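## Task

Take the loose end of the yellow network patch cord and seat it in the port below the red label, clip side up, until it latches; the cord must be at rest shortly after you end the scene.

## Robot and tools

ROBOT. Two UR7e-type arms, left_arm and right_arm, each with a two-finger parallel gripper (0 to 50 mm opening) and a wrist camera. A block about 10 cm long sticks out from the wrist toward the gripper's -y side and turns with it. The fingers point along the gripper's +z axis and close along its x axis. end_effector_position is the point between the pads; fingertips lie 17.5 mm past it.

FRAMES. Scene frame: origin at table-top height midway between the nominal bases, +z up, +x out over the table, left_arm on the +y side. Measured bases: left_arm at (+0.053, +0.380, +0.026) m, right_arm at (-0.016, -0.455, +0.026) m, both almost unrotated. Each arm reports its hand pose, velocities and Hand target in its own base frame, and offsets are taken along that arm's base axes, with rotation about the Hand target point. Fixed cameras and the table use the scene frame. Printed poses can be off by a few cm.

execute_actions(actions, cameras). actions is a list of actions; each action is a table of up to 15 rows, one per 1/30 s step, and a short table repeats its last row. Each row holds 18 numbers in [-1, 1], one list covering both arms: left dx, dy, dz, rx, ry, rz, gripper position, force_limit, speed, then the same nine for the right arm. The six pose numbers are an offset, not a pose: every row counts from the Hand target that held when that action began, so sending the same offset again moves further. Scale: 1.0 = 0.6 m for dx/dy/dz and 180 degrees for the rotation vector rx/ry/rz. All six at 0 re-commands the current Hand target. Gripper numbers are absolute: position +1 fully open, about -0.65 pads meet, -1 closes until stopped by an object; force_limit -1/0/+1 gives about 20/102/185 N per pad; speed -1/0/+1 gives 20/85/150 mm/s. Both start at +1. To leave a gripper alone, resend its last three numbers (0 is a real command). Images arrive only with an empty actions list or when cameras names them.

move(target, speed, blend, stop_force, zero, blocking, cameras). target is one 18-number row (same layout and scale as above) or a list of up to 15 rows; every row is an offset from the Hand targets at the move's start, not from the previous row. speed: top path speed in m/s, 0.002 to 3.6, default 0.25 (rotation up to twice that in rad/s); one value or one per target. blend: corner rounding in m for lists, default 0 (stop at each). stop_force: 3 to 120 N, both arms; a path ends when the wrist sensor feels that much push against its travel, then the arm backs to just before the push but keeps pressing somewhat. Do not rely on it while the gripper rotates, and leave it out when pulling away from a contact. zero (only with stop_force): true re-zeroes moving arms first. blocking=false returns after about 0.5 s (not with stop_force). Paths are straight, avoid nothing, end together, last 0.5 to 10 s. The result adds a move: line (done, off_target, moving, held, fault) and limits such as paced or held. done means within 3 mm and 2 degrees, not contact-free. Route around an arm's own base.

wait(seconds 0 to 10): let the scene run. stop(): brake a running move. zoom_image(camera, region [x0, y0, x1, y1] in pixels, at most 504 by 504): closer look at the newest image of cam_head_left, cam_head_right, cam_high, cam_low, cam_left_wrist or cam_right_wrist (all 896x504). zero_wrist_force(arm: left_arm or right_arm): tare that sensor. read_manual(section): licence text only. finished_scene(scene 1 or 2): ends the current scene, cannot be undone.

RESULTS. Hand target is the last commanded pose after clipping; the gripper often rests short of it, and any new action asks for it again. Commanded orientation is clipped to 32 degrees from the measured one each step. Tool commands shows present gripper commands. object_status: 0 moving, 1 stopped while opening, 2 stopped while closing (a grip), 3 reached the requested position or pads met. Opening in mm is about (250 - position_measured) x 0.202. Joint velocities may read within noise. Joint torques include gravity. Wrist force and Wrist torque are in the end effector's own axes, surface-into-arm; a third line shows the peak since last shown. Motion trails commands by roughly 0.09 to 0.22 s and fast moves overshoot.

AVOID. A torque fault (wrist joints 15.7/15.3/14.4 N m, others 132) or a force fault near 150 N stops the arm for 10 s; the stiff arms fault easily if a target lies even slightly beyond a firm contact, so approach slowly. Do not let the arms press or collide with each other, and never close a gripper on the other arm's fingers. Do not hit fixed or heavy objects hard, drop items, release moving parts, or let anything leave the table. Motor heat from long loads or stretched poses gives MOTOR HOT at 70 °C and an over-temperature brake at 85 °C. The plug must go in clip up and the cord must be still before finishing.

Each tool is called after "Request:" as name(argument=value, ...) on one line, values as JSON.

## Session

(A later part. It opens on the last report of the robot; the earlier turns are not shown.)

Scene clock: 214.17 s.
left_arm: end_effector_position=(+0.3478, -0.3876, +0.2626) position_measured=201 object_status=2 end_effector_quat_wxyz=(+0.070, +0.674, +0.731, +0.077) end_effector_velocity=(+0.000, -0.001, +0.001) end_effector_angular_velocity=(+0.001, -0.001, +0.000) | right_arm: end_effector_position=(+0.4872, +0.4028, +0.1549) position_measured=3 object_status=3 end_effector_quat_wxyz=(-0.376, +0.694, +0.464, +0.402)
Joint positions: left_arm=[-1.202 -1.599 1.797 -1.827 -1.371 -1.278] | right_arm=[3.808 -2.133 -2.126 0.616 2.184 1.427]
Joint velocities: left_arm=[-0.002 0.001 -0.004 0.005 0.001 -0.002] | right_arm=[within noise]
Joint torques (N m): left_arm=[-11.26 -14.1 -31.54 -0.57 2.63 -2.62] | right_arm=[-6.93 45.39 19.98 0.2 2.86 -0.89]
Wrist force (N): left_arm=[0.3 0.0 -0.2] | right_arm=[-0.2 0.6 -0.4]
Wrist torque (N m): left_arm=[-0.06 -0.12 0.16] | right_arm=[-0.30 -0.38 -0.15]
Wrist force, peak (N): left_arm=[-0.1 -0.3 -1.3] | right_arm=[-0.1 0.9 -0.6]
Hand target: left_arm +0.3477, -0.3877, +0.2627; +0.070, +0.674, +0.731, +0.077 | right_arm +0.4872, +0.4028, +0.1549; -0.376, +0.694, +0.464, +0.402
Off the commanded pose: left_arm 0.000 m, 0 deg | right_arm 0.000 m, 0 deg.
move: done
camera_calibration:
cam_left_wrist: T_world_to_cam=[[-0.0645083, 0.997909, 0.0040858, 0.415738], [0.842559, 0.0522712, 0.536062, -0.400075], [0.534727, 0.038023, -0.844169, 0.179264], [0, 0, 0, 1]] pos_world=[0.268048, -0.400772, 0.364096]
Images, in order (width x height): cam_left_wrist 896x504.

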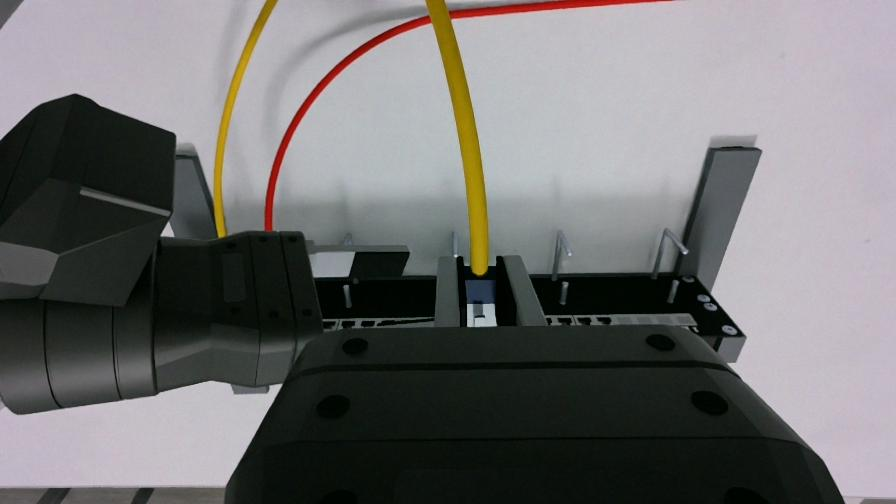

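Request:
move(target=[[0.12,0.14,-0.22,0,0,0,-1,-0.4,-1,0,0,0,0,0,0,1,-0.5,-0.8],[0.22,0.1403,-0.3197,0,0,0,-1,-0.4,-1,0,0,0,0,0,0,1,-0.5,-0.8]], speed=[0.15,0.08])

Request:
move(target=[0.015,0.0012,0,0,0,0,-1,-0.4,-1,0,0,0,0,0,0,1,-0.5,-0.8], speed=0.02, stop_force=5, cameras=["cam_right_wrist","cam_left_wrist"])

Request:
zoom_image(camera="cam_right_wrist", region=[415, 255, 455, 305])

Scene clock: 237.80 s.
left_arm: end_effector_position=(+0.4796, -0.3035, +0.0709) position_measured=201 object_status=2 end_effector_quat_wxyz=(+0.070, +0.674, +0.731, +0.077) | right_arm: end_effector_position=(+0.4872, +0.4028, +0.1549) position_measured=3 object_status=3 end_effector_quat_wxyz=(-0.376, +0.694, +0.464, +0.402)
Joint positions: left_arm=[-0.882 -1.296 2.017 -2.411 -1.4 -0.954] | right_arm=[3.808 -2.133 -2.126 0.616 2.184 1.427]
Joint torques (N m): left_arm=[11.03 -22.4 -25.36 -5.43 -1.9 2.71] | right_arm=[-6.97 47.23 20.11 0.28 2.93 -0.78]
Wrist force (N): left_arm=[-0.1 -0.2 -0.4] | right_arm=[-0.2 0.7 -0.4]
Wrist torque (N m): left_arm=[-0.07 -0.07 0.09] | right_arm=[-0.30 -0.40 -0.15]
Wrist force, peak (N): left_arm=[-0.6 -0.8 -1.0] | right_arm=[-0.3 0.9 -0.4]
Hand target: left_arm +0.4797, -0.3035, +0.0708; +0.070, +0.674, +0.731, +0.077 | right_arm +0.4872, +0.4028, +0.1549; -0.376, +0.694, +0.464, +0.402
Off the commanded pose: left_arm 0.000 m, 0 deg | right_arm 0.000 m, 0 deg.
move: done

Scene clock: 239.30 s.
left_arm: end_effector_position=(+0.4887, -0.3028, +0.0708) position_measured=201 object_status=2 end_effector_quat_wxyz=(+0.070, +0.674, +0.731, +0.077) | right_arm: end_effector_position=(+0.4872, +0.4028, +0.1549) position_measured=3 object_status=3 end_effector_quat_wxyz=(-0.376, +0.694, +0.464, +0.402)
Joint positions: left_arm=[-0.867 -1.281 1.998 -2.409 -1.402 -0.939] | right_arm=[3.808 -2.133 -2.126 0.616 2.184 1.427]
Joint torques (N m): left_arm=[10.71 -23.95 -25.39 -0.59 -1.84 2.71] | right_arm=[-7.21 47.2 20.64 0.3 2.91 -0.69]
Wrist force (N): left_arm=[0.1 -0.4 -0.3] | right_arm=[-0.2 0.6 -0.2]
Wrist torque (N m): left_arm=[-0.10 -0.12 0.09] | right_arm=[-0.30 -0.38 -0.15]
Wrist force, peak (N): left_arm=[-0.1 -0.3 -0.8] | right_arm=[0.1 1.1 -0.3]
Hand target: left_arm +0.4887, -0.3028, +0.0708; +0.070, +0.674, +0.731, +0.077 | right_arm +0.4872, +0.4028, +0.1549; -0.376, +0.694, +0.464, +0.402
Off the commanded pose: left_arm 0.000 m, 0 deg | right_arm 0.000 m, 0 deg.
move: done
camera_calibration:
cam_left_wrist: T_world_to_cam=[[-0.0644721, 0.997911, 0.00422678, 0.340949], [0.842563, 0.0521649, 0.536066, -0.420497], [0.534725, 0.0381226, -0.844166, -0.0610985], [0, 0, 0, 1]] pos_world=[0.408948, -0.315972, 0.172396]
cam_right_wrist: T_world_to_cam=[[0.25034, 0.355048, 0.900706, -0.393718], [0.814923, -0.579566, 0.00196078, -0.148905], [0.522714, 0.733515, -0.434426, -0.352674], [0, 0, 0, 1]] pos_world=[0.404257, 0.312181, 0.201705]
Images, in order (width x height): cam_left_wrist 896x504, cam_right_wrist 896x504.

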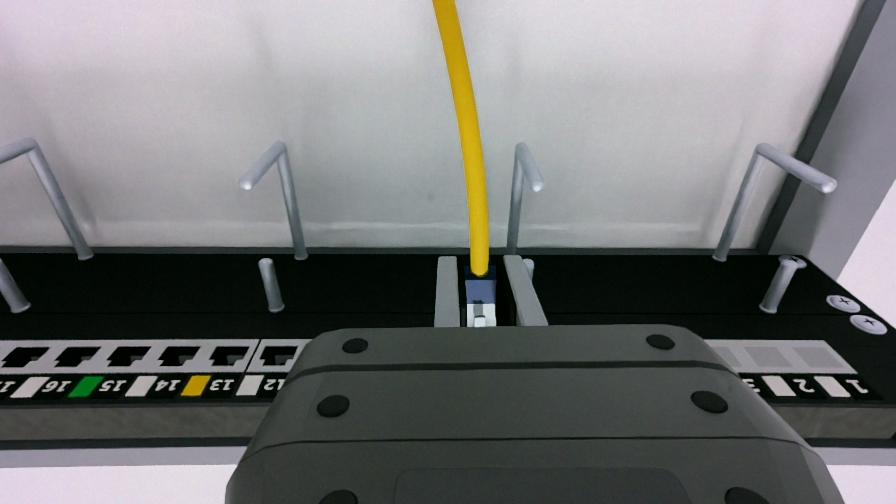

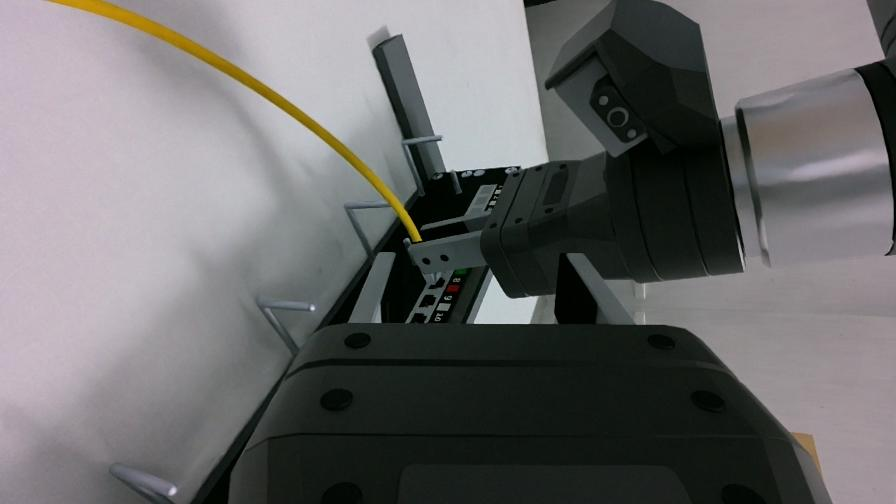

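Scaled by 10.080 from the camera's 896x504 image, which has a finer 1280x720 frame.

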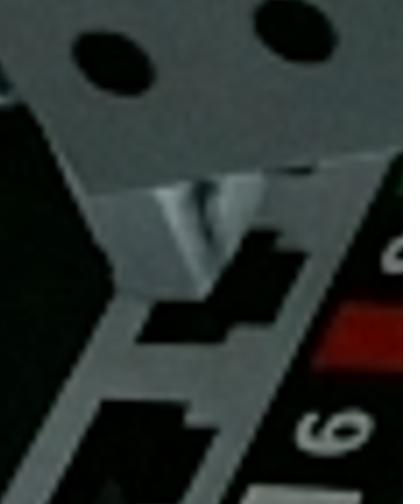

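Request:
move(target=[0.0108,0.0008,0.0004,0,0,0,-1,-0.4,-1,0,0,0,0,0,0,1,-0.5,-0.8], speed=0.01, stop_force=8, cameras=["cam_right_wrist","cam_left_wrist"])

Request:
zoom_image(camera="cam_right_wrist", region=[415, 255, 455, 305])

Scene clock: 245.03 s.
left_arm: end_effector_position=(+0.4943, -0.3024, +0.0710) position_measured=201 object_status=2 end_effector_quat_wxyz=(+0.070, +0.674, +0.731, +0.077) | right_arm: end_effector_position=(+0.4872, +0.4028, +0.1549) position_measured=3 object_status=3 end_effector_quat_wxyz=(-0.376, +0.694, +0.464, +0.402)
Joint positions: left_arm=[-0.859 -1.273 1.985 -2.406 -1.403 -0.93] | right_arm=[3.808 -2.133 -2.126 0.616 2.184 1.427]
Joint torques (N m): left_arm=[-8.9 -49.73 -12.92 -6.92 4.14 -2] | right_arm=[-6.89 47.55 20.35 0.26 2.91 -0.79]
Wrist force (N): left_arm=[1.7 -6.7 -3.4] | right_arm=[0.0 0.6 -0.3]
Wrist torque (N m): left_arm=[-0.16 -0.09 0.08] | right_arm=[-0.30 -0.42 -0.15]
Wrist force, peak (N): left_arm=[1.6 -12.0 -4.7] | right_arm=[-0.2 1.0 -0.4]
Hand target: left_arm +0.4943, -0.3024, +0.0710; +0.070, +0.674, +0.731, +0.077 (not the last commanded pose) | right_arm +0.4872, +0.4028, +0.1549; -0.376, +0.694, +0.464, +0.402
Off the commanded pose: left_arm 0.001 m, 0 deg | right_arm 0.000 m, 0 deg.
move: contact (left_arm)
camera_calibration:
cam_left_wrist: T_world_to_cam=[[-0.064475, 0.99791, 0.00423223, 0.340904], [0.842608, 0.0521677, 0.535995, -0.425265], [0.534654, 0.0381244, -0.844211, -0.0638482], [0, 0, 0, 1]] pos_world=[0.414448, -0.315572, 0.172596]
cam_right_wrist: T_world_to_cam=[[0.25034, 0.355048, 0.900706, -0.393718], [0.814923, -0.579566, 0.00196078, -0.148905], [0.522714, 0.733515, -0.434426, -0.352674], [0, 0, 0, 1]] pos_world=[0.404257, 0.312181, 0.201705]
Images, in order (width x height): cam_left_wrist 896x504, cam_right_wrist 896x504.

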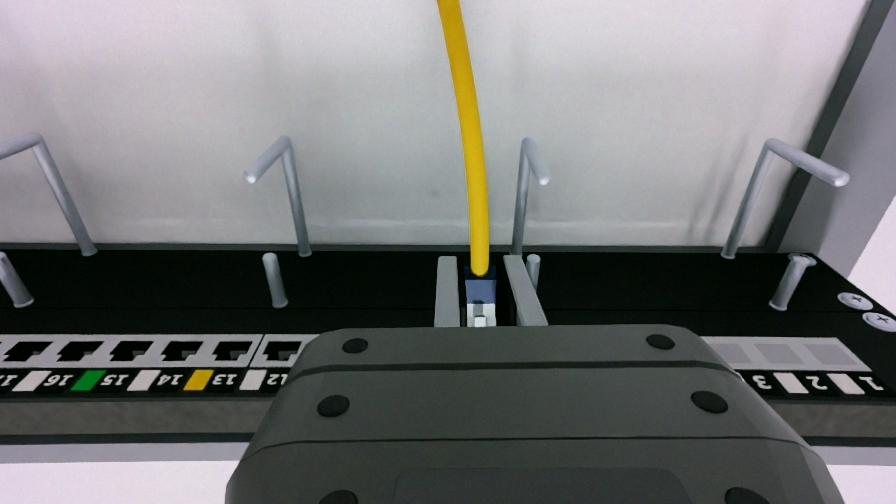

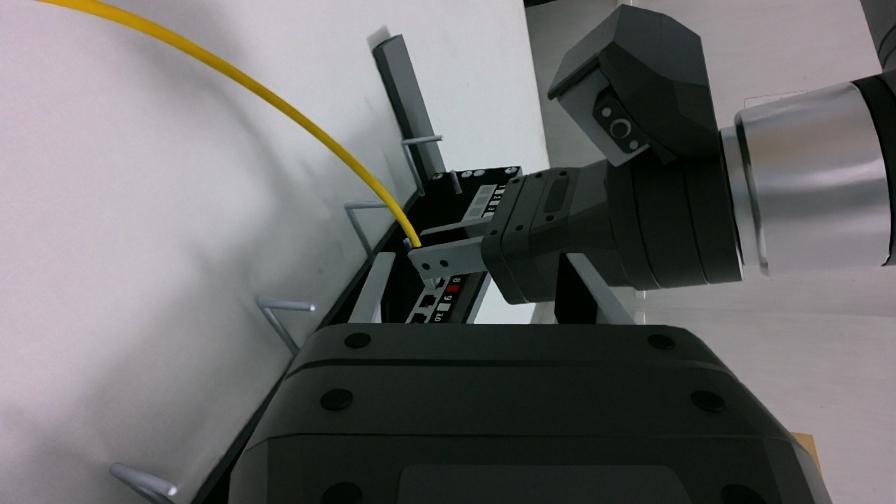

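Scaled by 10.080 from the camera's 896x504 image, which has a finer 1280x720 frame.

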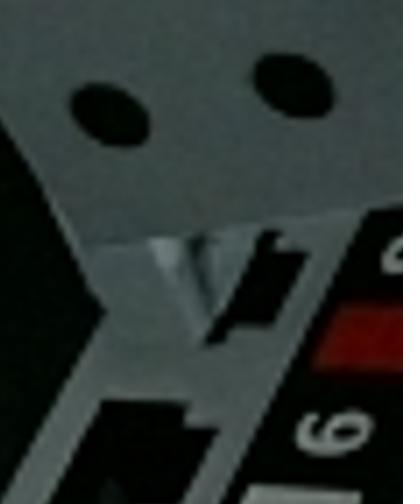

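Request:
move(target=[-0.0095,-0.0007,0,0,0,0,-1,-0.4,-1,0,0,0,0,0,0,1,-0.5,-0.8], speed=0.02, cameras=["cam_right_wrist","cam_left_wrist"])

Request:
zoom_image(camera="cam_right_wrist", region=[415, 255, 455, 305])

Request:
zoom_image(camera="cam_left_wrist", region=[400, 230, 560, 340])

Scene clock: 256.47 s.
left_arm: end_effector_position=(+0.4887, -0.3028, +0.0710) position_measured=201 object_status=2 end_effector_quat_wxyz=(+0.070, +0.674, +0.731, +0.077) | right_arm: end_effector_position=(+0.4872, +0.4028, +0.1549) position_measured=3 object_status=3 end_effector_quat_wxyz=(-0.376, +0.694, +0.464, +0.402)
Joint positions: left_arm=[-0.867 -1.282 1.997 -2.408 -1.402 -0.939] | right_arm=[3.808 -2.133 -2.126 0.616 2.184 1.427]
Joint torques (N m): left_arm=[-9.61 -50.38 -11.51 -5.57 2.52 -2.07] | right_arm=[-6.84 47.84 20.83 0.41 2.88 -0.62]
Wrist force (N): left_arm=[0.0 -0.2 -0.3] | right_arm=[-0.1 0.6 -0.4]
Wrist torque (N m): left_arm=[-0.07 -0.09 0.09] | right_arm=[-0.30 -0.41 -0.15]
Wrist force, peak (N): left_arm=[1.7 -7.3 -3.2] | right_arm=[-0.1 0.9 -0.5]
Hand target: left_arm +0.4886, -0.3028, +0.0710; +0.070, +0.674, +0.731, +0.077 | right_arm +0.4872, +0.4028, +0.1549; -0.376, +0.694, +0.464, +0.402
Off the commanded pose: left_arm 0.000 m, 0 deg | right_arm 0.000 m, 0 deg.
move: done
camera_calibration:
cam_left_wrist: T_world_to_cam=[[-0.064475, 0.99791, 0.00423225, 0.340948], [0.842608, 0.0521677, 0.535995, -0.42061], [0.534654, 0.0381244, -0.844211, -0.0608924], [0, 0, 0, 1]] pos_world=[0.408948, -0.315972, 0.172596]
cam_right_wrist: T_world_to_cam=[[0.25034, 0.355048, 0.900706, -0.393718], [0.814923, -0.579566, 0.00196078, -0.148905], [0.522714, 0.733515, -0.434426, -0.352674], [0, 0, 0, 1]] pos_world=[0.404257, 0.312181, 0.201705]
Images, in order (width x height): cam_left_wrist 896x504, cam_right_wrist 896x504.

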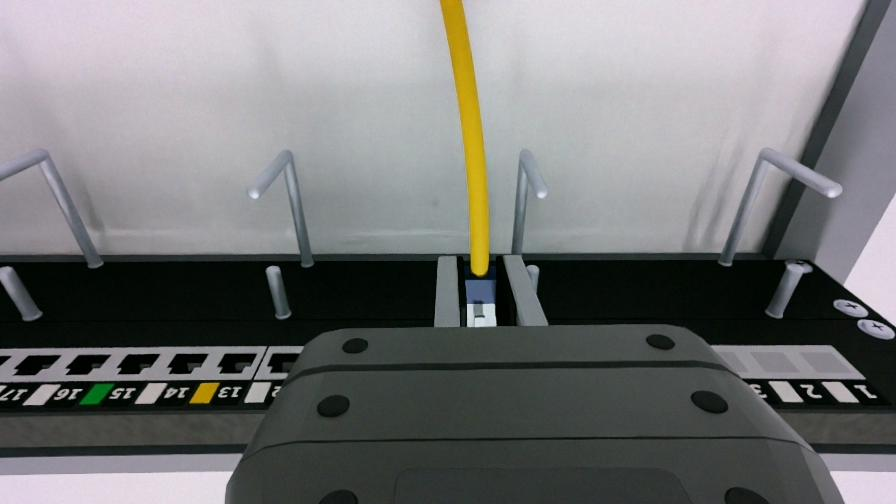

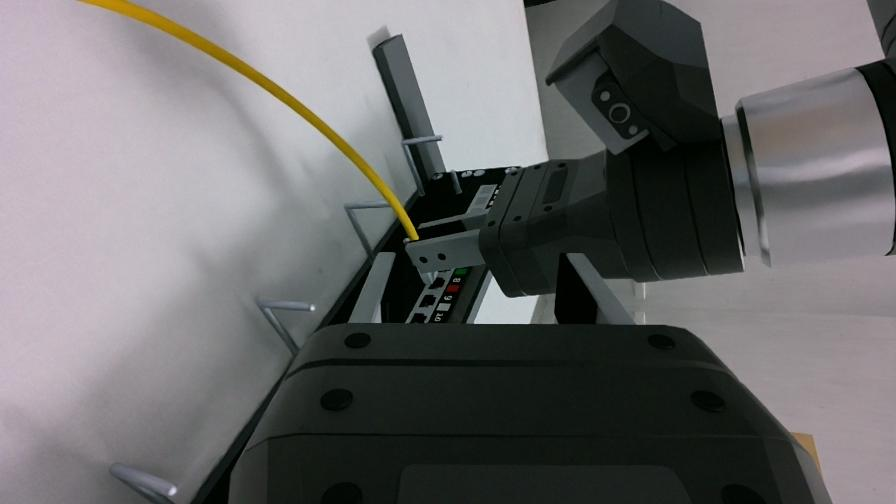

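Scaled by 10.080 from the camera's 896x504 image, which has a finer 1280x720 frame.

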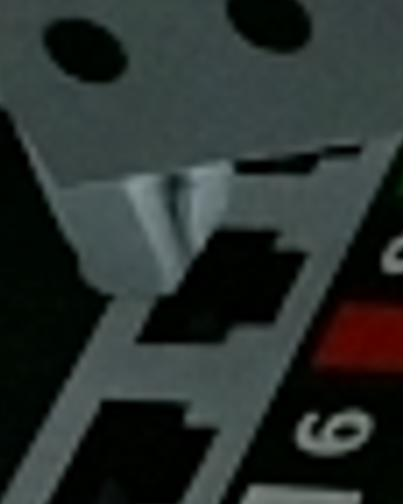

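Scaled by 3.150 from the camera's 896x504 image, which has a finer 1280x720 frame.

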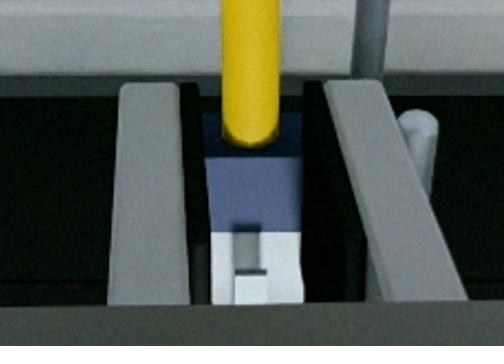

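Request:
move(target=[0,0,0.004,0,0,0,-1,-0.4,-1,0,0,0,0,0,0,1,-0.5,-0.8], speed=0.02, cameras=["cam_right_wrist","cam_left_wrist"])

Request:
zoom_image(camera="cam_right_wrist", region=[415, 255, 455, 305])

Scene clock: 263.13 s.
left_arm: end_effector_position=(+0.4886, -0.3028, +0.0733) position_measured=201 object_status=2 end_effector_quat_wxyz=(+0.070, +0.674, +0.731, +0.077) | right_arm: end_effector_position=(+0.4872, +0.4028, +0.1549) position_measured=3 object_status=3 end_effector_quat_wxyz=(-0.376, +0.694, +0.464, +0.402)
Joint positions: left_arm=[-0.868 -1.286 1.996 -2.402 -1.402 -0.939] | right_arm=[3.808 -2.133 -2.126 0.616 2.184 1.427]
Joint torques (N m): left_arm=[-10.26 -49.79 -25.88 -0.75 2.59 -2.19] | right_arm=[-6.8 47.57 20.66 0.28 2.83 -0.52]
Wrist force (N): left_arm=[0.1 0.0 -0.2] | right_arm=[-0.1 0.5 -0.5]
Wrist torque (N m): left_arm=[-0.05 -0.10 0.10] | right_arm=[-0.31 -0.41 -0.15]
Wrist force, peak (N): left_arm=[0.3 0.2 -0.8] | right_arm=[0.0 0.9 -0.7]
Hand target: left_arm +0.4886, -0.3028, +0.0734; +0.070, +0.674, +0.731, +0.077 | right_arm +0.4872, +0.4028, +0.1549; -0.376, +0.694, +0.464, +0.402
Off the commanded pose: left_arm 0.000 m, 0 deg | right_arm 0.000 m, 0 deg.
move: done
camera_calibration:
cam_left_wrist: T_world_to_cam=[[-0.064475, 0.99791, 0.00423223, 0.340926], [0.842608, 0.0521677, 0.535995, -0.421674], [0.534654, 0.0381244, -0.844211, -0.0588438], [0, 0, 0, 1]] pos_world=[0.408748, -0.315972, 0.174896]
cam_right_wrist: T_world_to_cam=[[0.25034, 0.355048, 0.900706, -0.393718], [0.814923, -0.579566, 0.00196078, -0.148905], [0.522714, 0.733515, -0.434426, -0.352674], [0, 0, 0, 1]] pos_world=[0.404257, 0.312181, 0.201705]
Images, in order (width x height): cam_left_wrist 896x504, cam_right_wrist 896x504.

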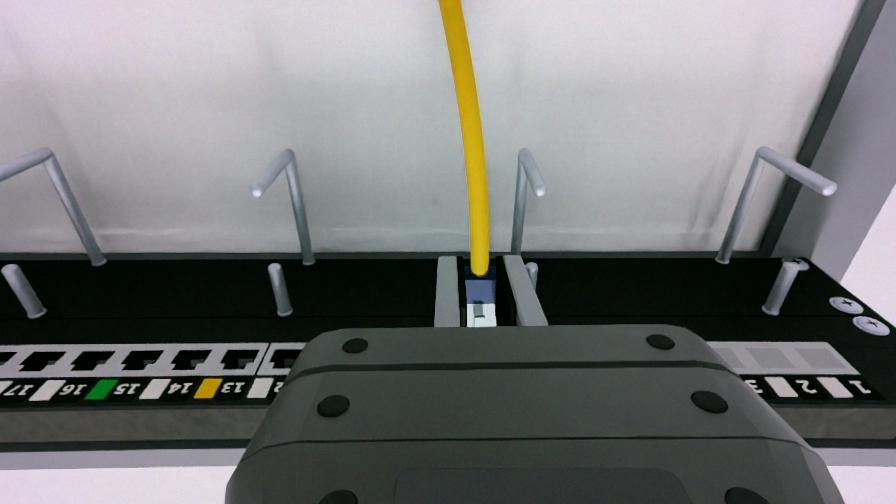

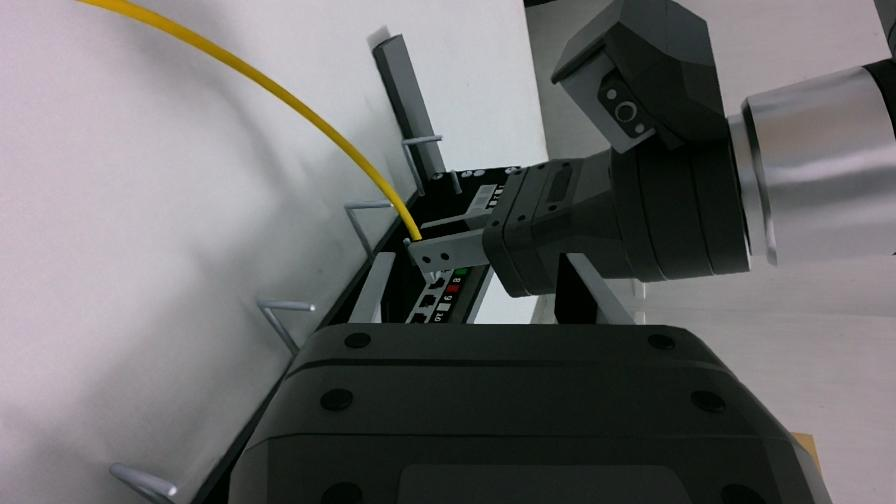

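Scaled by 10.080 from the camera's 896x504 image, which has a finer 1280x720 frame.

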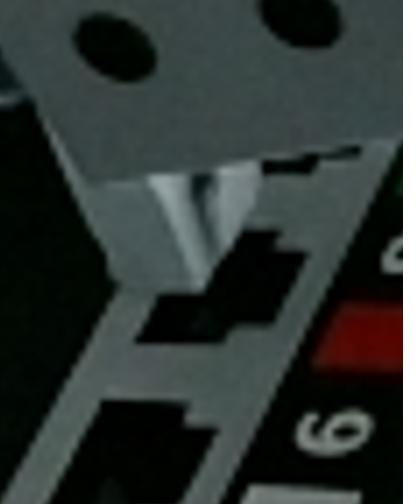

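Request:
move(target=[0.005,0.0004,0,0,0,0,-1,-0.4,-1,0,0,0,0,0,0,1,-0.5,-0.8], speed=0.01, stop_force=5, cameras=["cam_right_wrist","cam_left_wrist"])

Request:
zoom_image(camera="cam_right_wrist", region=[415, 255, 455, 305])

Scene clock: 272.83 s.
left_arm: end_effector_position=(+0.4916, -0.3026, +0.0734) position_measured=201 object_status=2 end_effector_quat_wxyz=(+0.070, +0.674, +0.731, +0.077) | right_arm: end_effector_position=(+0.4872, +0.4028, +0.1549) position_measured=3 object_status=3 end_effector_quat_wxyz=(-0.376, +0.694, +0.464, +0.402)
Joint positions: left_arm=[-0.863 -1.281 1.989 -2.401 -1.402 -0.934] | right_arm=[3.808 -2.133 -2.126 0.616 2.184 1.427]
Joint torques (N m): left_arm=[12.37 -23.59 -26.71 -0.63 -1.76 2.16] | right_arm=[-6.22 47.79 20.45 0.39 2.8 -0.53]
Wrist force (N): left_arm=[0.1 -0.1 -0.4] | right_arm=[0.0 0.6 -0.2]
Wrist torque (N m): left_arm=[-0.05 -0.12 0.10] | right_arm=[-0.29 -0.42 -0.16]
Wrist force, peak (N): left_arm=[0.3 -0.2 -0.7] | right_arm=[-0.2 1.0 -0.4]
Hand target: left_arm +0.4916, -0.3026, +0.0734; +0.070, +0.674, +0.731, +0.077 | right_arm +0.4872, +0.4028, +0.1549; -0.376, +0.694, +0.464, +0.402
Off the commanded pose: left_arm 0.000 m, 0 deg | right_arm 0.000 m, 0 deg.
move: done
camera_calibration:
cam_left_wrist: T_world_to_cam=[[-0.064475, 0.99791, 0.00423223, 0.340919], [0.842608, 0.0521677, 0.535995, -0.424266], [0.534654, 0.0381244, -0.844211, -0.0603709], [0, 0, 0, 1]] pos_world=[0.411748, -0.315772, 0.174996]
cam_right_wrist: T_world_to_cam=[[0.25034, 0.355048, 0.900706, -0.393718], [0.814923, -0.579566, 0.00196078, -0.148905], [0.522714, 0.733515, -0.434426, -0.352674], [0, 0, 0, 1]] pos_world=[0.404257, 0.312181, 0.201705]
Images, in order (width x height): cam_left_wrist 896x504, cam_right_wrist 896x504.

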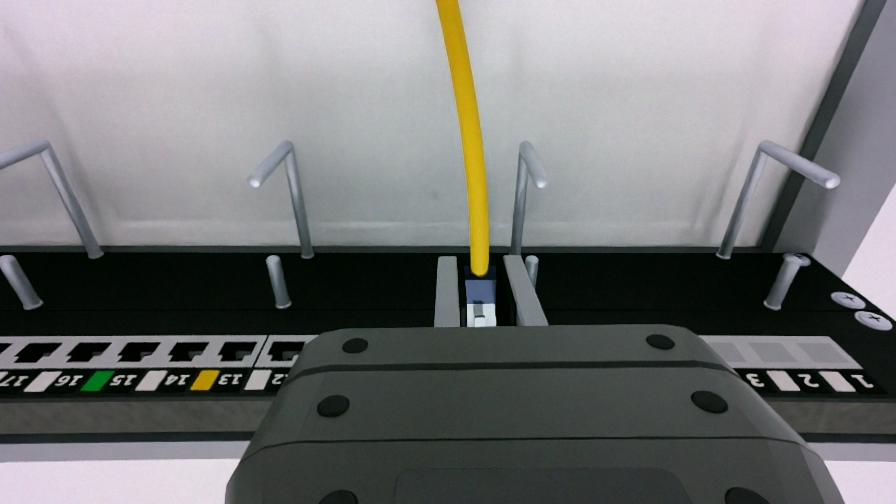

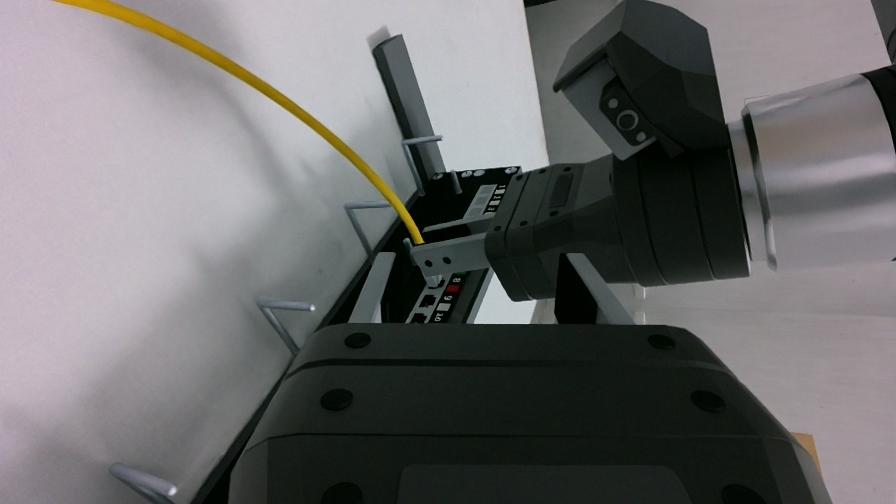

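Scaled by 10.080 from the camera's 896x504 image, which has a finer 1280x720 frame.

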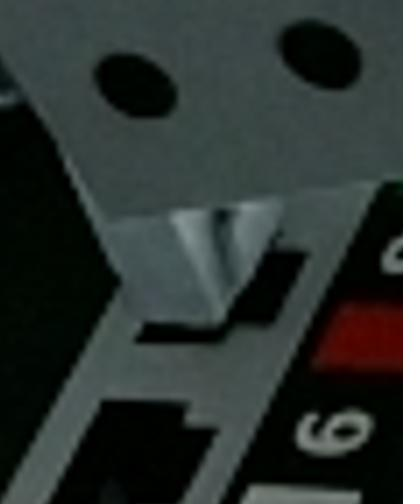

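Request:
move(target=[0.0083,0.0007,0,0,0,0,-1,-0.4,-1,0,0,0,0,0,0,1,-0.5,-0.8], speed=0.01, stop_force=9, cameras=["cam_right_wrist","cam_left_wrist"])

Request:
zoom_image(camera="cam_right_wrist", region=[415, 255, 455, 305])

Scene clock: 278.37 s.
left_arm: end_effector_position=(+0.4965, -0.3022, +0.0734) position_measured=201 object_status=2 end_effector_quat_wxyz=(+0.070, +0.674, +0.731, +0.077) | right_arm: end_effector_position=(+0.4872, +0.4028, +0.1549) position_measured=3 object_status=3 end_effector_quat_wxyz=(-0.376, +0.694, +0.464, +0.402)
Joint positions: left_arm=[-0.855 -1.273 1.978 -2.399 -1.403 -0.927] | right_arm=[3.808 -2.133 -2.126 0.616 2.184 1.427]
Joint torques (N m): left_arm=[10.4 -26.31 -28.05 -1.26 -1.46 2.78] | right_arm=[-6.84 47.45 20.14 0.25 2.86 -0.44]
Wrist force (N): left_arm=[2.3 -2.2 0.9] | right_arm=[0.0 0.3 -0.4]
Wrist torque (N m): left_arm=[-0.01 -0.07 0.04] | right_arm=[-0.35 -0.43 -0.16]
Wrist force, peak (N): left_arm=[2.1 -4.3 0.1] | right_arm=[-0.2 0.9 -0.3]
Hand target: left_arm +0.4965, -0.3022, +0.0734; +0.070, +0.674, +0.731, +0.077 | right_arm +0.4872, +0.4028, +0.1549; -0.376, +0.694, +0.464, +0.402
Off the commanded pose: left_arm 0.000 m, 0 deg | right_arm 0.000 m, 0 deg.
move: done
camera_calibration:
cam_left_wrist: T_world_to_cam=[[-0.064475, 0.99791, 0.00423223, 0.340842], [0.842608, 0.0521677, 0.535995, -0.4285], [0.534654, 0.0381244, -0.844211, -0.0630594], [0, 0, 0, 1]] pos_world=[0.416748, -0.315372, 0.174996]
cam_right_wrist: T_world_to_cam=[[0.25034, 0.355048, 0.900706, -0.393718], [0.814923, -0.579566, 0.00196078, -0.148905], [0.522714, 0.733515, -0.434426, -0.352674], [0, 0, 0, 1]] pos_world=[0.404257, 0.312181, 0.201705]
Images, in order (width x height): cam_left_wrist 896x504, cam_right_wrist 896x504.

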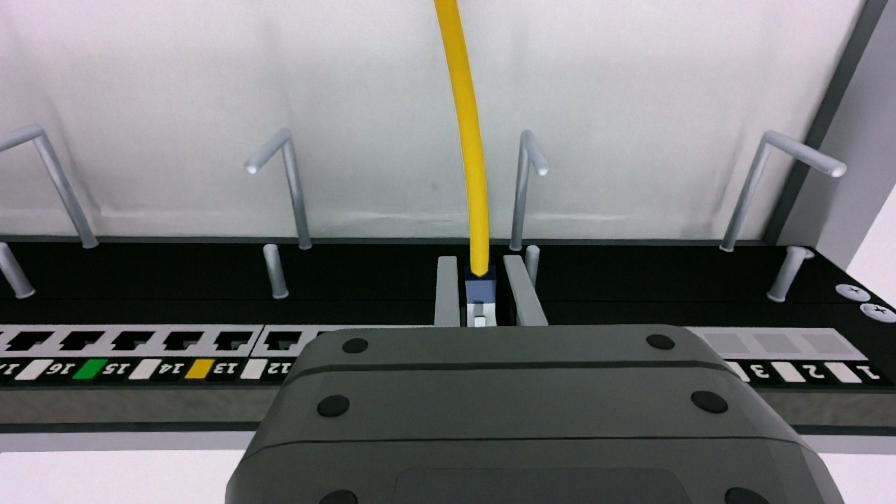

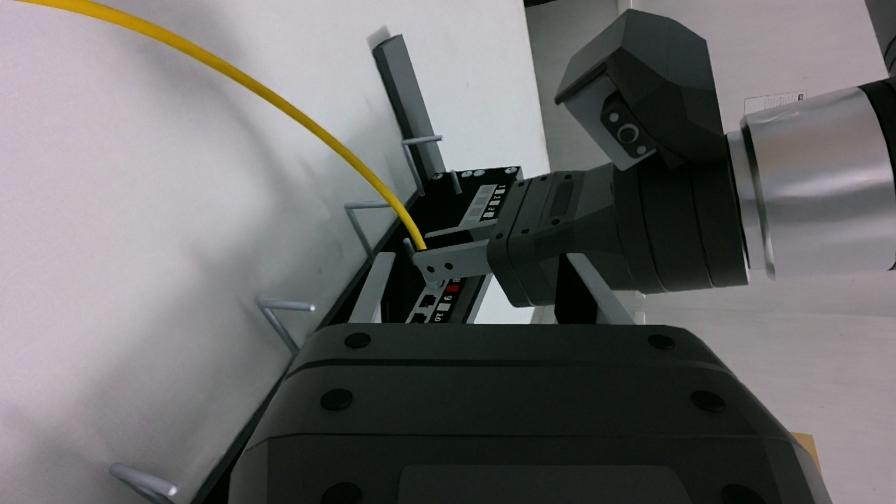

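Scaled by 10.080 from the camera's 896x504 image, which has a finer 1280x720 frame.

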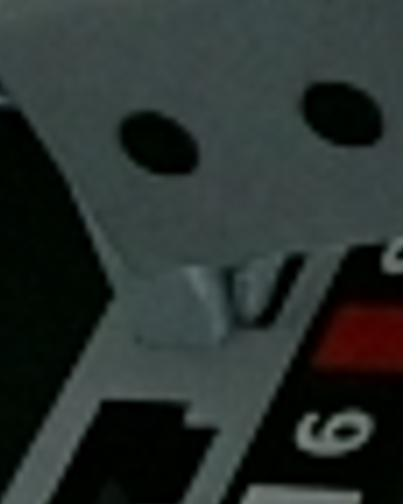

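Request:
move(target=[0.01,0.0008,0,0,0,0,-1,-0.4,-1,0,0,0,0,0,0,1,-0.5,-0.8], speed=0.01, stop_force=12, cameras=["cam_right_wrist"])

Request:
zoom_image(camera="cam_right_wrist", region=[415, 255, 455, 305])

Scene clock: 282.83 s.
left_arm: end_effector_position=(+0.5025, -0.3017, +0.0734) position_measured=201 object_status=2 end_effector_quat_wxyz=(+0.070, +0.674, +0.731, +0.077) | right_arm: end_effector_position=(+0.4872, +0.4028, +0.1549) position_measured=3 object_status=3 end_effector_quat_wxyz=(-0.376, +0.694, +0.464, +0.402)
Joint positions: left_arm=[-0.846 -1.263 1.965 -2.397 -1.404 -0.917] | right_arm=[3.808 -2.133 -2.126 0.616 2.184 1.427]
Joint torques (N m): left_arm=[13.32 -27.02 -32.06 -2.34 -0.35 2.79] | right_arm=[-6.29 47.48 20.35 0.33 2.88 -0.27]
Wrist force (N): left_arm=[4.0 -14.3 -1.4] | right_arm=[-0.4 0.7 -0.4]
Wrist torque (N m): left_arm=[-0.29 -0.06 0.04] | right_arm=[-0.28 -0.36 -0.15]
Wrist force, peak (N): left_arm=[4.0 -14.3 -1.4] | right_arm=[-0.4 0.9 -0.4]
Hand target: left_arm +0.5025, -0.3017, +0.0734; +0.070, +0.674, +0.731, +0.077 | right_arm +0.4872, +0.4028, +0.1549; -0.376, +0.694, +0.464, +0.402
Off the commanded pose: left_arm 0.000 m, 0 deg | right_arm 0.000 m, 0 deg.
move: done
camera_calibration:
cam_right_wrist: T_world_to_cam=[[0.25034, 0.355048, 0.900706, -0.393718], [0.814923, -0.579566, 0.00196078, -0.148905], [0.522714, 0.733515, -0.434426, -0.352674], [0, 0, 0, 1]] pos_world=[0.404257, 0.312181, 0.201705]
Images, in order (width x height): cam_right_wrist 896x504.

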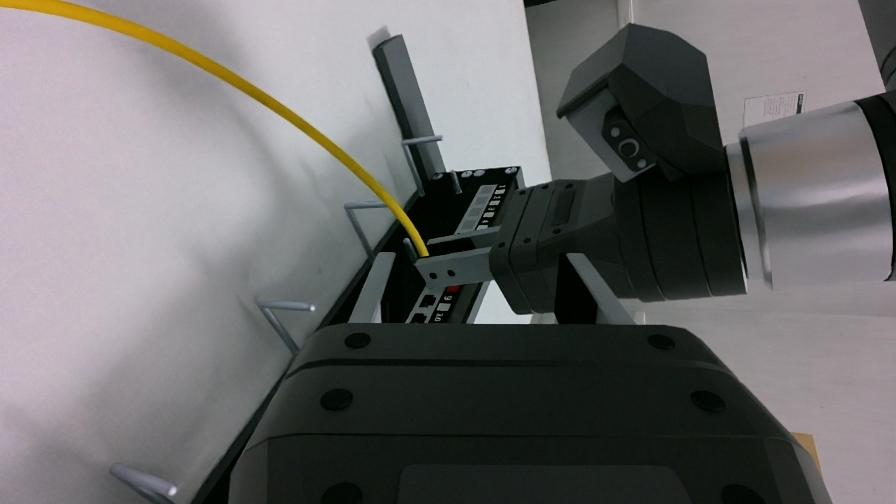

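Scaled by 10.080 from the camera's 896x504 image, which has a finer 1280x720 frame.

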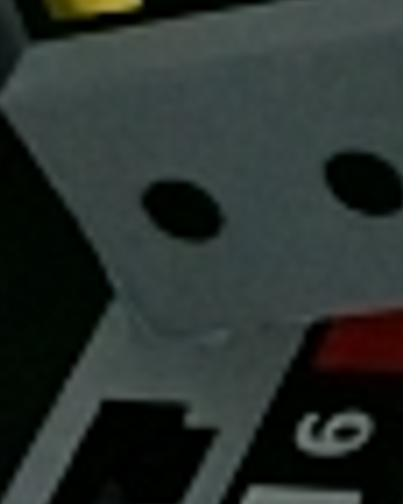

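Request:
move(target=[0.005,0.0004,0,0,0,0,-1,-0.4,-1,0,0,0,0,0,0,1,-0.5,-0.8], speed=0.01, stop_force=20, cameras=["cam_right_wrist","cam_left_wrist"])

Request:
zoom_image(camera="cam_right_wrist", region=[415, 255, 455, 305])

Request:
zoom_image(camera="cam_left_wrist", region=[400, 230, 560, 340])

Scene clock: 290.83 s.
left_arm: end_effector_position=(+0.5055, -0.3014, +0.0734) position_measured=201 object_status=2 end_effector_quat_wxyz=(+0.070, +0.674, +0.731, +0.077) | right_arm: end_effector_position=(+0.4872, +0.4028, +0.1549) position_measured=3 object_status=3 end_effector_quat_wxyz=(-0.376, +0.694, +0.464, +0.402)
Joint positions: left_arm=[-0.842 -1.259 1.958 -2.396 -1.405 -0.913] | right_arm=[3.808 -2.133 -2.126 0.616 2.184 1.427]
Joint torques (N m): left_arm=[15.06 -27.57 -31.63 -2.39 0.18 2.65] | right_arm=[-6.66 47.4 20.32 0.34 2.82 -0.14]
Wrist force (N): left_arm=[1.8 -16.9 -1.1] | right_arm=[-0.2 0.5 -0.4]
Wrist torque (N m): left_arm=[-0.30 -0.13 0.10] | right_arm=[-0.32 -0.40 -0.15]
Wrist force, peak (N): left_arm=[1.8 -17.1 -1.0] | right_arm=[-0.1 0.9 -0.5]
Hand target: left_arm +0.5055, -0.3014, +0.0734; +0.070, +0.674, +0.731, +0.077 | right_arm +0.4872, +0.4028, +0.1549; -0.376, +0.694, +0.464, +0.402
Off the commanded pose: left_arm 0.000 m, 0 deg | right_arm 0.000 m, 0 deg.
move: done
camera_calibration:
cam_left_wrist: T_world_to_cam=[[-0.064475, 0.99791, 0.00423223, 0.340624], [0.842608, 0.0521677, 0.535995, -0.436125], [0.534654, 0.0381244, -0.844211, -0.0679018], [0, 0, 0, 1]] pos_world=[0.425748, -0.314572, 0.174996]
cam_right_wrist: T_world_to_cam=[[0.25034, 0.355048, 0.900706, -0.393718], [0.814923, -0.579566, 0.00196078, -0.148905], [0.522714, 0.733515, -0.434426, -0.352674], [0, 0, 0, 1]] pos_world=[0.404257, 0.312181, 0.201705]
Images, in order (width x height): cam_left_wrist 896x504, cam_right_wrist 896x504.

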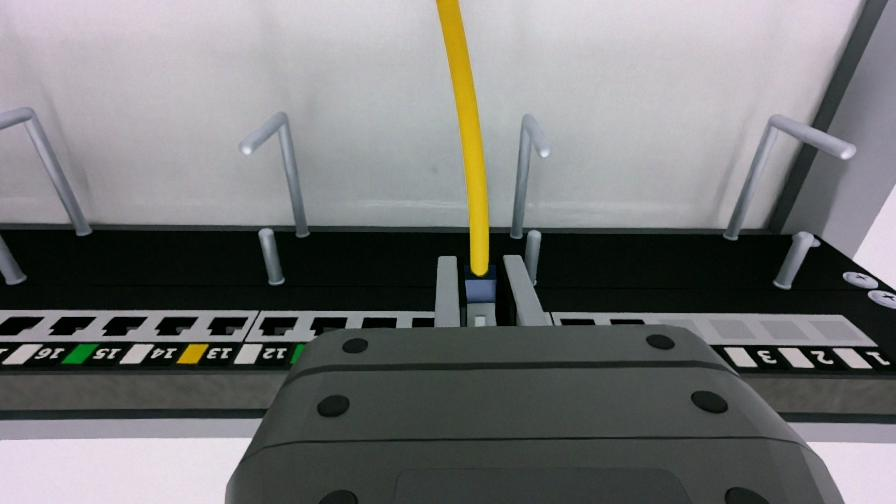

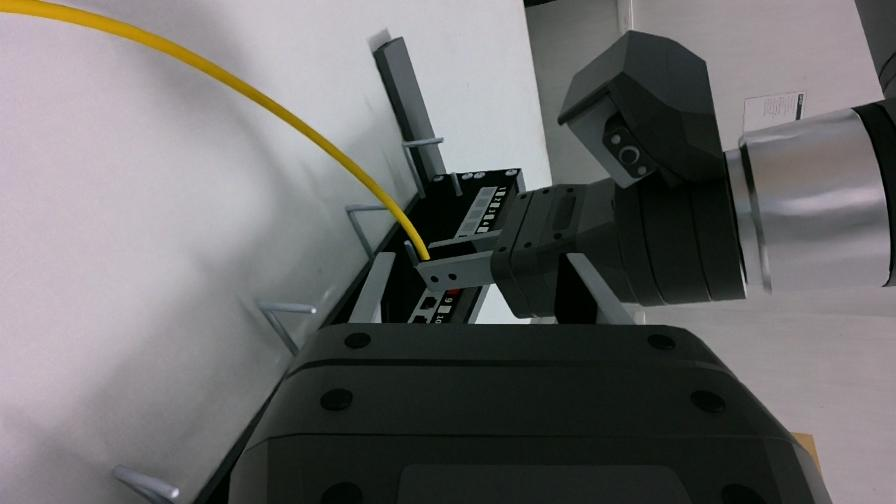

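Scaled by 10.080 from the camera's 896x504 image, which has a finer 1280x720 frame.

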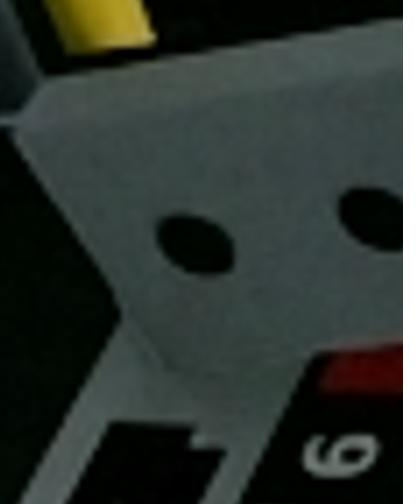

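Scaled by 3.150 from the camera's 896x504 image, which has a finer 1280x720 frame.

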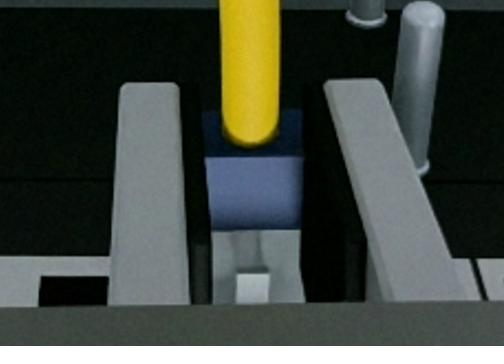

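Request:
move(target=[0,0,0,0,0,0,-1,-0.4,-1,-0.03,-0.2,0.35,0,0,0,1,-0.5,-0.5], speed=0.2)

Request:
move(target=[0,0,0,0,0,0,-1,-0.4,-1,0.385,0.11,-0.1,-0.119,0.548,-0.778,-1,-0.5,-0.5], speed=0.3)

Request:
move(target=[0,0,0,0,0,0,-1,-0.4,-1,-0.02,0.0,-0.25,0,0,0,-1,-0.5,-0.5], speed=0.12, stop_force=8, cameras=["cam_right_wrist","cam_low","cam_high"])

Request:
zoom_image(camera="cam_low", region=[340, 140, 540, 340])

Scene clock: 303.97 s.
left_arm: end_effector_position=(+0.5055, -0.3014, +0.0734) position_measured=201 object_status=2 end_effector_quat_wxyz=(+0.070, +0.674, +0.731, +0.077) | right_arm: end_effector_position=(+0.4692, +0.2829, +0.3649) position_measured=3 object_status=3 end_effector_quat_wxyz=(-0.376, +0.694, +0.464, +0.402)
Joint positions: left_arm=[-0.841 -1.259 1.958 -2.396 -1.405 -0.913] | right_arm=[3.588 -1.582 -2.104 -0.056 2.371 1.277]
Joint torques (N m): left_arm=[14.59 -27.62 -31.25 -2.36 0.76 2.46] | right_arm=[-7.36 33.9 30.93 0.21 3.22 -1.06]
Wrist force (N): left_arm=[1.8 -16.7 -1.3] | right_arm=[-0.2 0.9 -0.3]
Wrist torque (N m): left_arm=[-0.27 -0.14 0.11] | right_arm=[-0.26 -0.40 -0.15]
Wrist force, peak (N): left_arm=[2.2 -17.2 -1.4] | right_arm=[0.7 0.7 -1.6]
Hand target: left_arm +0.5055, -0.3014, +0.0734; +0.070, +0.674, +0.731, +0.077 | right_arm +0.4692, +0.2828, +0.3649; -0.376, +0.694, +0.464, +0.402
Off the commanded pose: left_arm 0.000 m, 0 deg | right_arm 0.000 m, 0 deg.
move: done

Scene clock: 309.77 s.
left_arm: end_effector_position=(+0.5055, -0.3014, +0.0734) position_measured=201 object_status=2 end_effector_quat_wxyz=(+0.070, +0.674, +0.731, +0.077) | right_arm: end_effector_position=(+0.6990, +0.3483, +0.3042) position_measured=252 object_status=3 end_effector_quat_wxyz=(+0.041, +0.698, -0.708, -0.101)
Joint positions: left_arm=[-0.841 -1.259 1.958 -2.396 -1.405 -0.913] | right_arm=[3.715 -2.603 -0.035 -2.197 1.751 3.718]
Joint torques (N m): left_arm=[14.73 -28.34 -30.97 -2.67 1.34 2.43] | right_arm=[-7.59 57.66 31.18 0.1 2.39 1.73]
Wrist force (N): left_arm=[1.7 -16.8 -1.2] | right_arm=[0.2 -0.4 0.1]
Wrist torque (N m): left_arm=[-0.29 -0.12 0.11] | right_arm=[-0.34 0.08 -0.12]
Wrist force, peak (N): left_arm=[1.6 -17.3 -1.3] | right_arm=[-0.9 -1.6 -0.5]
Hand target: left_arm +0.5055, -0.3014, +0.0734; +0.070, +0.674, +0.731, +0.077 | right_arm +0.7002, +0.3488, +0.3049; +0.123, +0.696, -0.696, -0.123
Off the commanded pose: left_arm 0.000 m, 0 deg | right_arm 0.001 m, 10 deg.
elbow stopped short (right arm): the move would have taken joint 3 (elbow) straighter than the controller allows.
move: off_target (right_arm)

Scene clock: 312.27 s.
left_arm: end_effector_position=(+0.5055, -0.3014, +0.0734) position_measured=201 object_status=2 end_effector_quat_wxyz=(+0.070, +0.674, +0.731, +0.077) | right_arm: end_effector_position=(+0.6882, +0.3488, +0.1549) position_measured=252 object_status=3 end_effector_quat_wxyz=(+0.123, +0.696, -0.696, -0.123)
Joint positions: left_arm=[-0.841 -1.259 1.958 -2.396 -1.405 -0.913] | right_arm=[3.721 -2.558 -0.506 -1.944 1.759 3.693]
Joint torques (N m): left_arm=[14.17 -28.28 -30.97 -2.5 1.43 2.48] | right_arm=[6.57 59.04 19.15 5.51 2.51 -1.2]
Wrist force (N): left_arm=[1.9 -16.7 -1.3] | right_arm=[0.0 -0.8 0.5]
Wrist torque (N m): left_arm=[-0.27 -0.16 0.10] | right_arm=[-0.37 0.06 0.00]
Wrist force, peak (N): left_arm=[1.7 -17.2 -1.4] | right_arm=[0.3 -1.3 1.3]
Hand target: left_arm +0.5055, -0.3014, +0.0734; +0.070, +0.674, +0.731, +0.077 | right_arm +0.6882, +0.3488, +0.1549; +0.123, +0.696, -0.696, -0.123
Off the commanded pose: left_arm 0.000 m, 0 deg | right_arm 0.000 m, 0 deg.
move: done
camera_calibration:
cam_right_wrist: T_world_to_cam=[[-0.0071288, -0.999873, -0.0142304, 0.366665], [-0.761116, -0.00380456, 0.648605, 0.439674], [-0.648577, 0.0154548, -0.760992, 0.689046], [0, 0, 0, 1]] pos_world=[0.784156, 0.357643, 0.244402]
Images, in order (width x height): cam_high 896x504, cam_low 896x504, cam_right_wrist 896x504.

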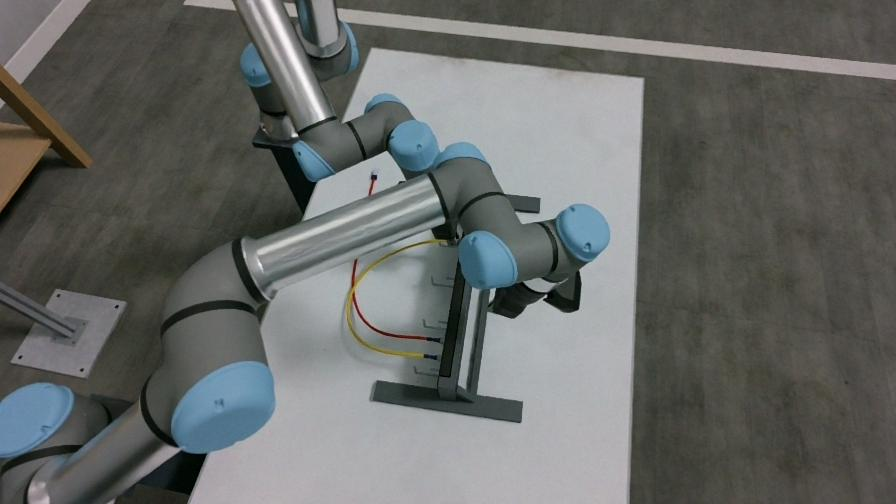

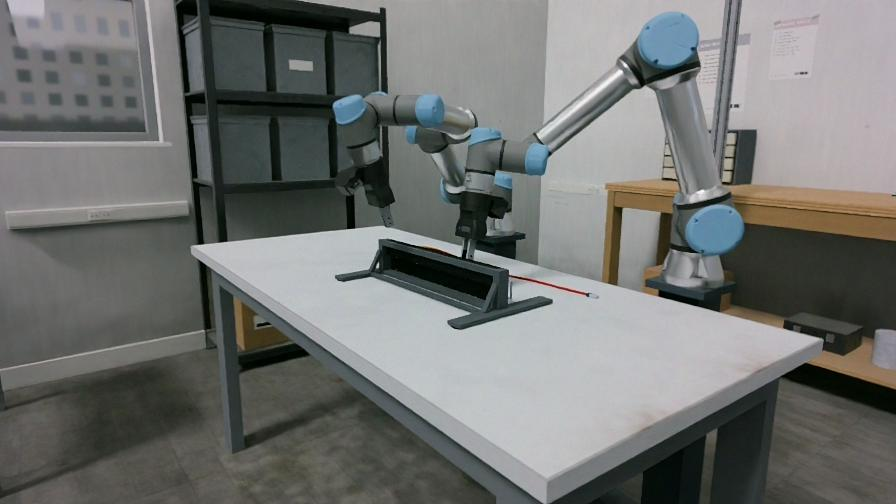

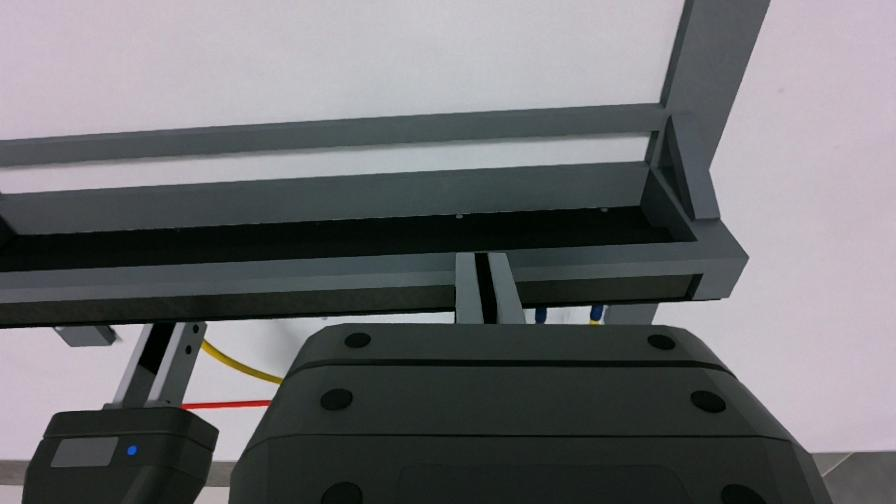

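Scaled by 2.520 from the camera's 896x504 image, which has a finer 1280x720 frame.

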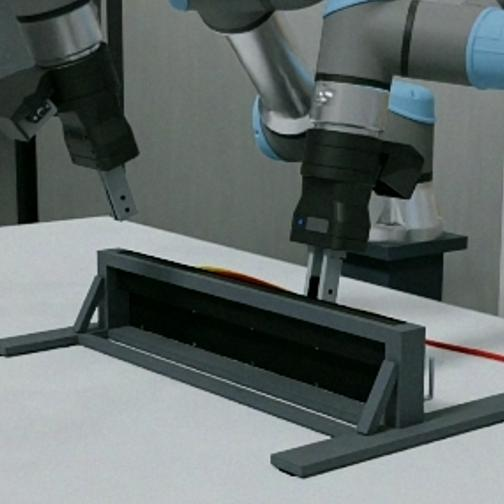

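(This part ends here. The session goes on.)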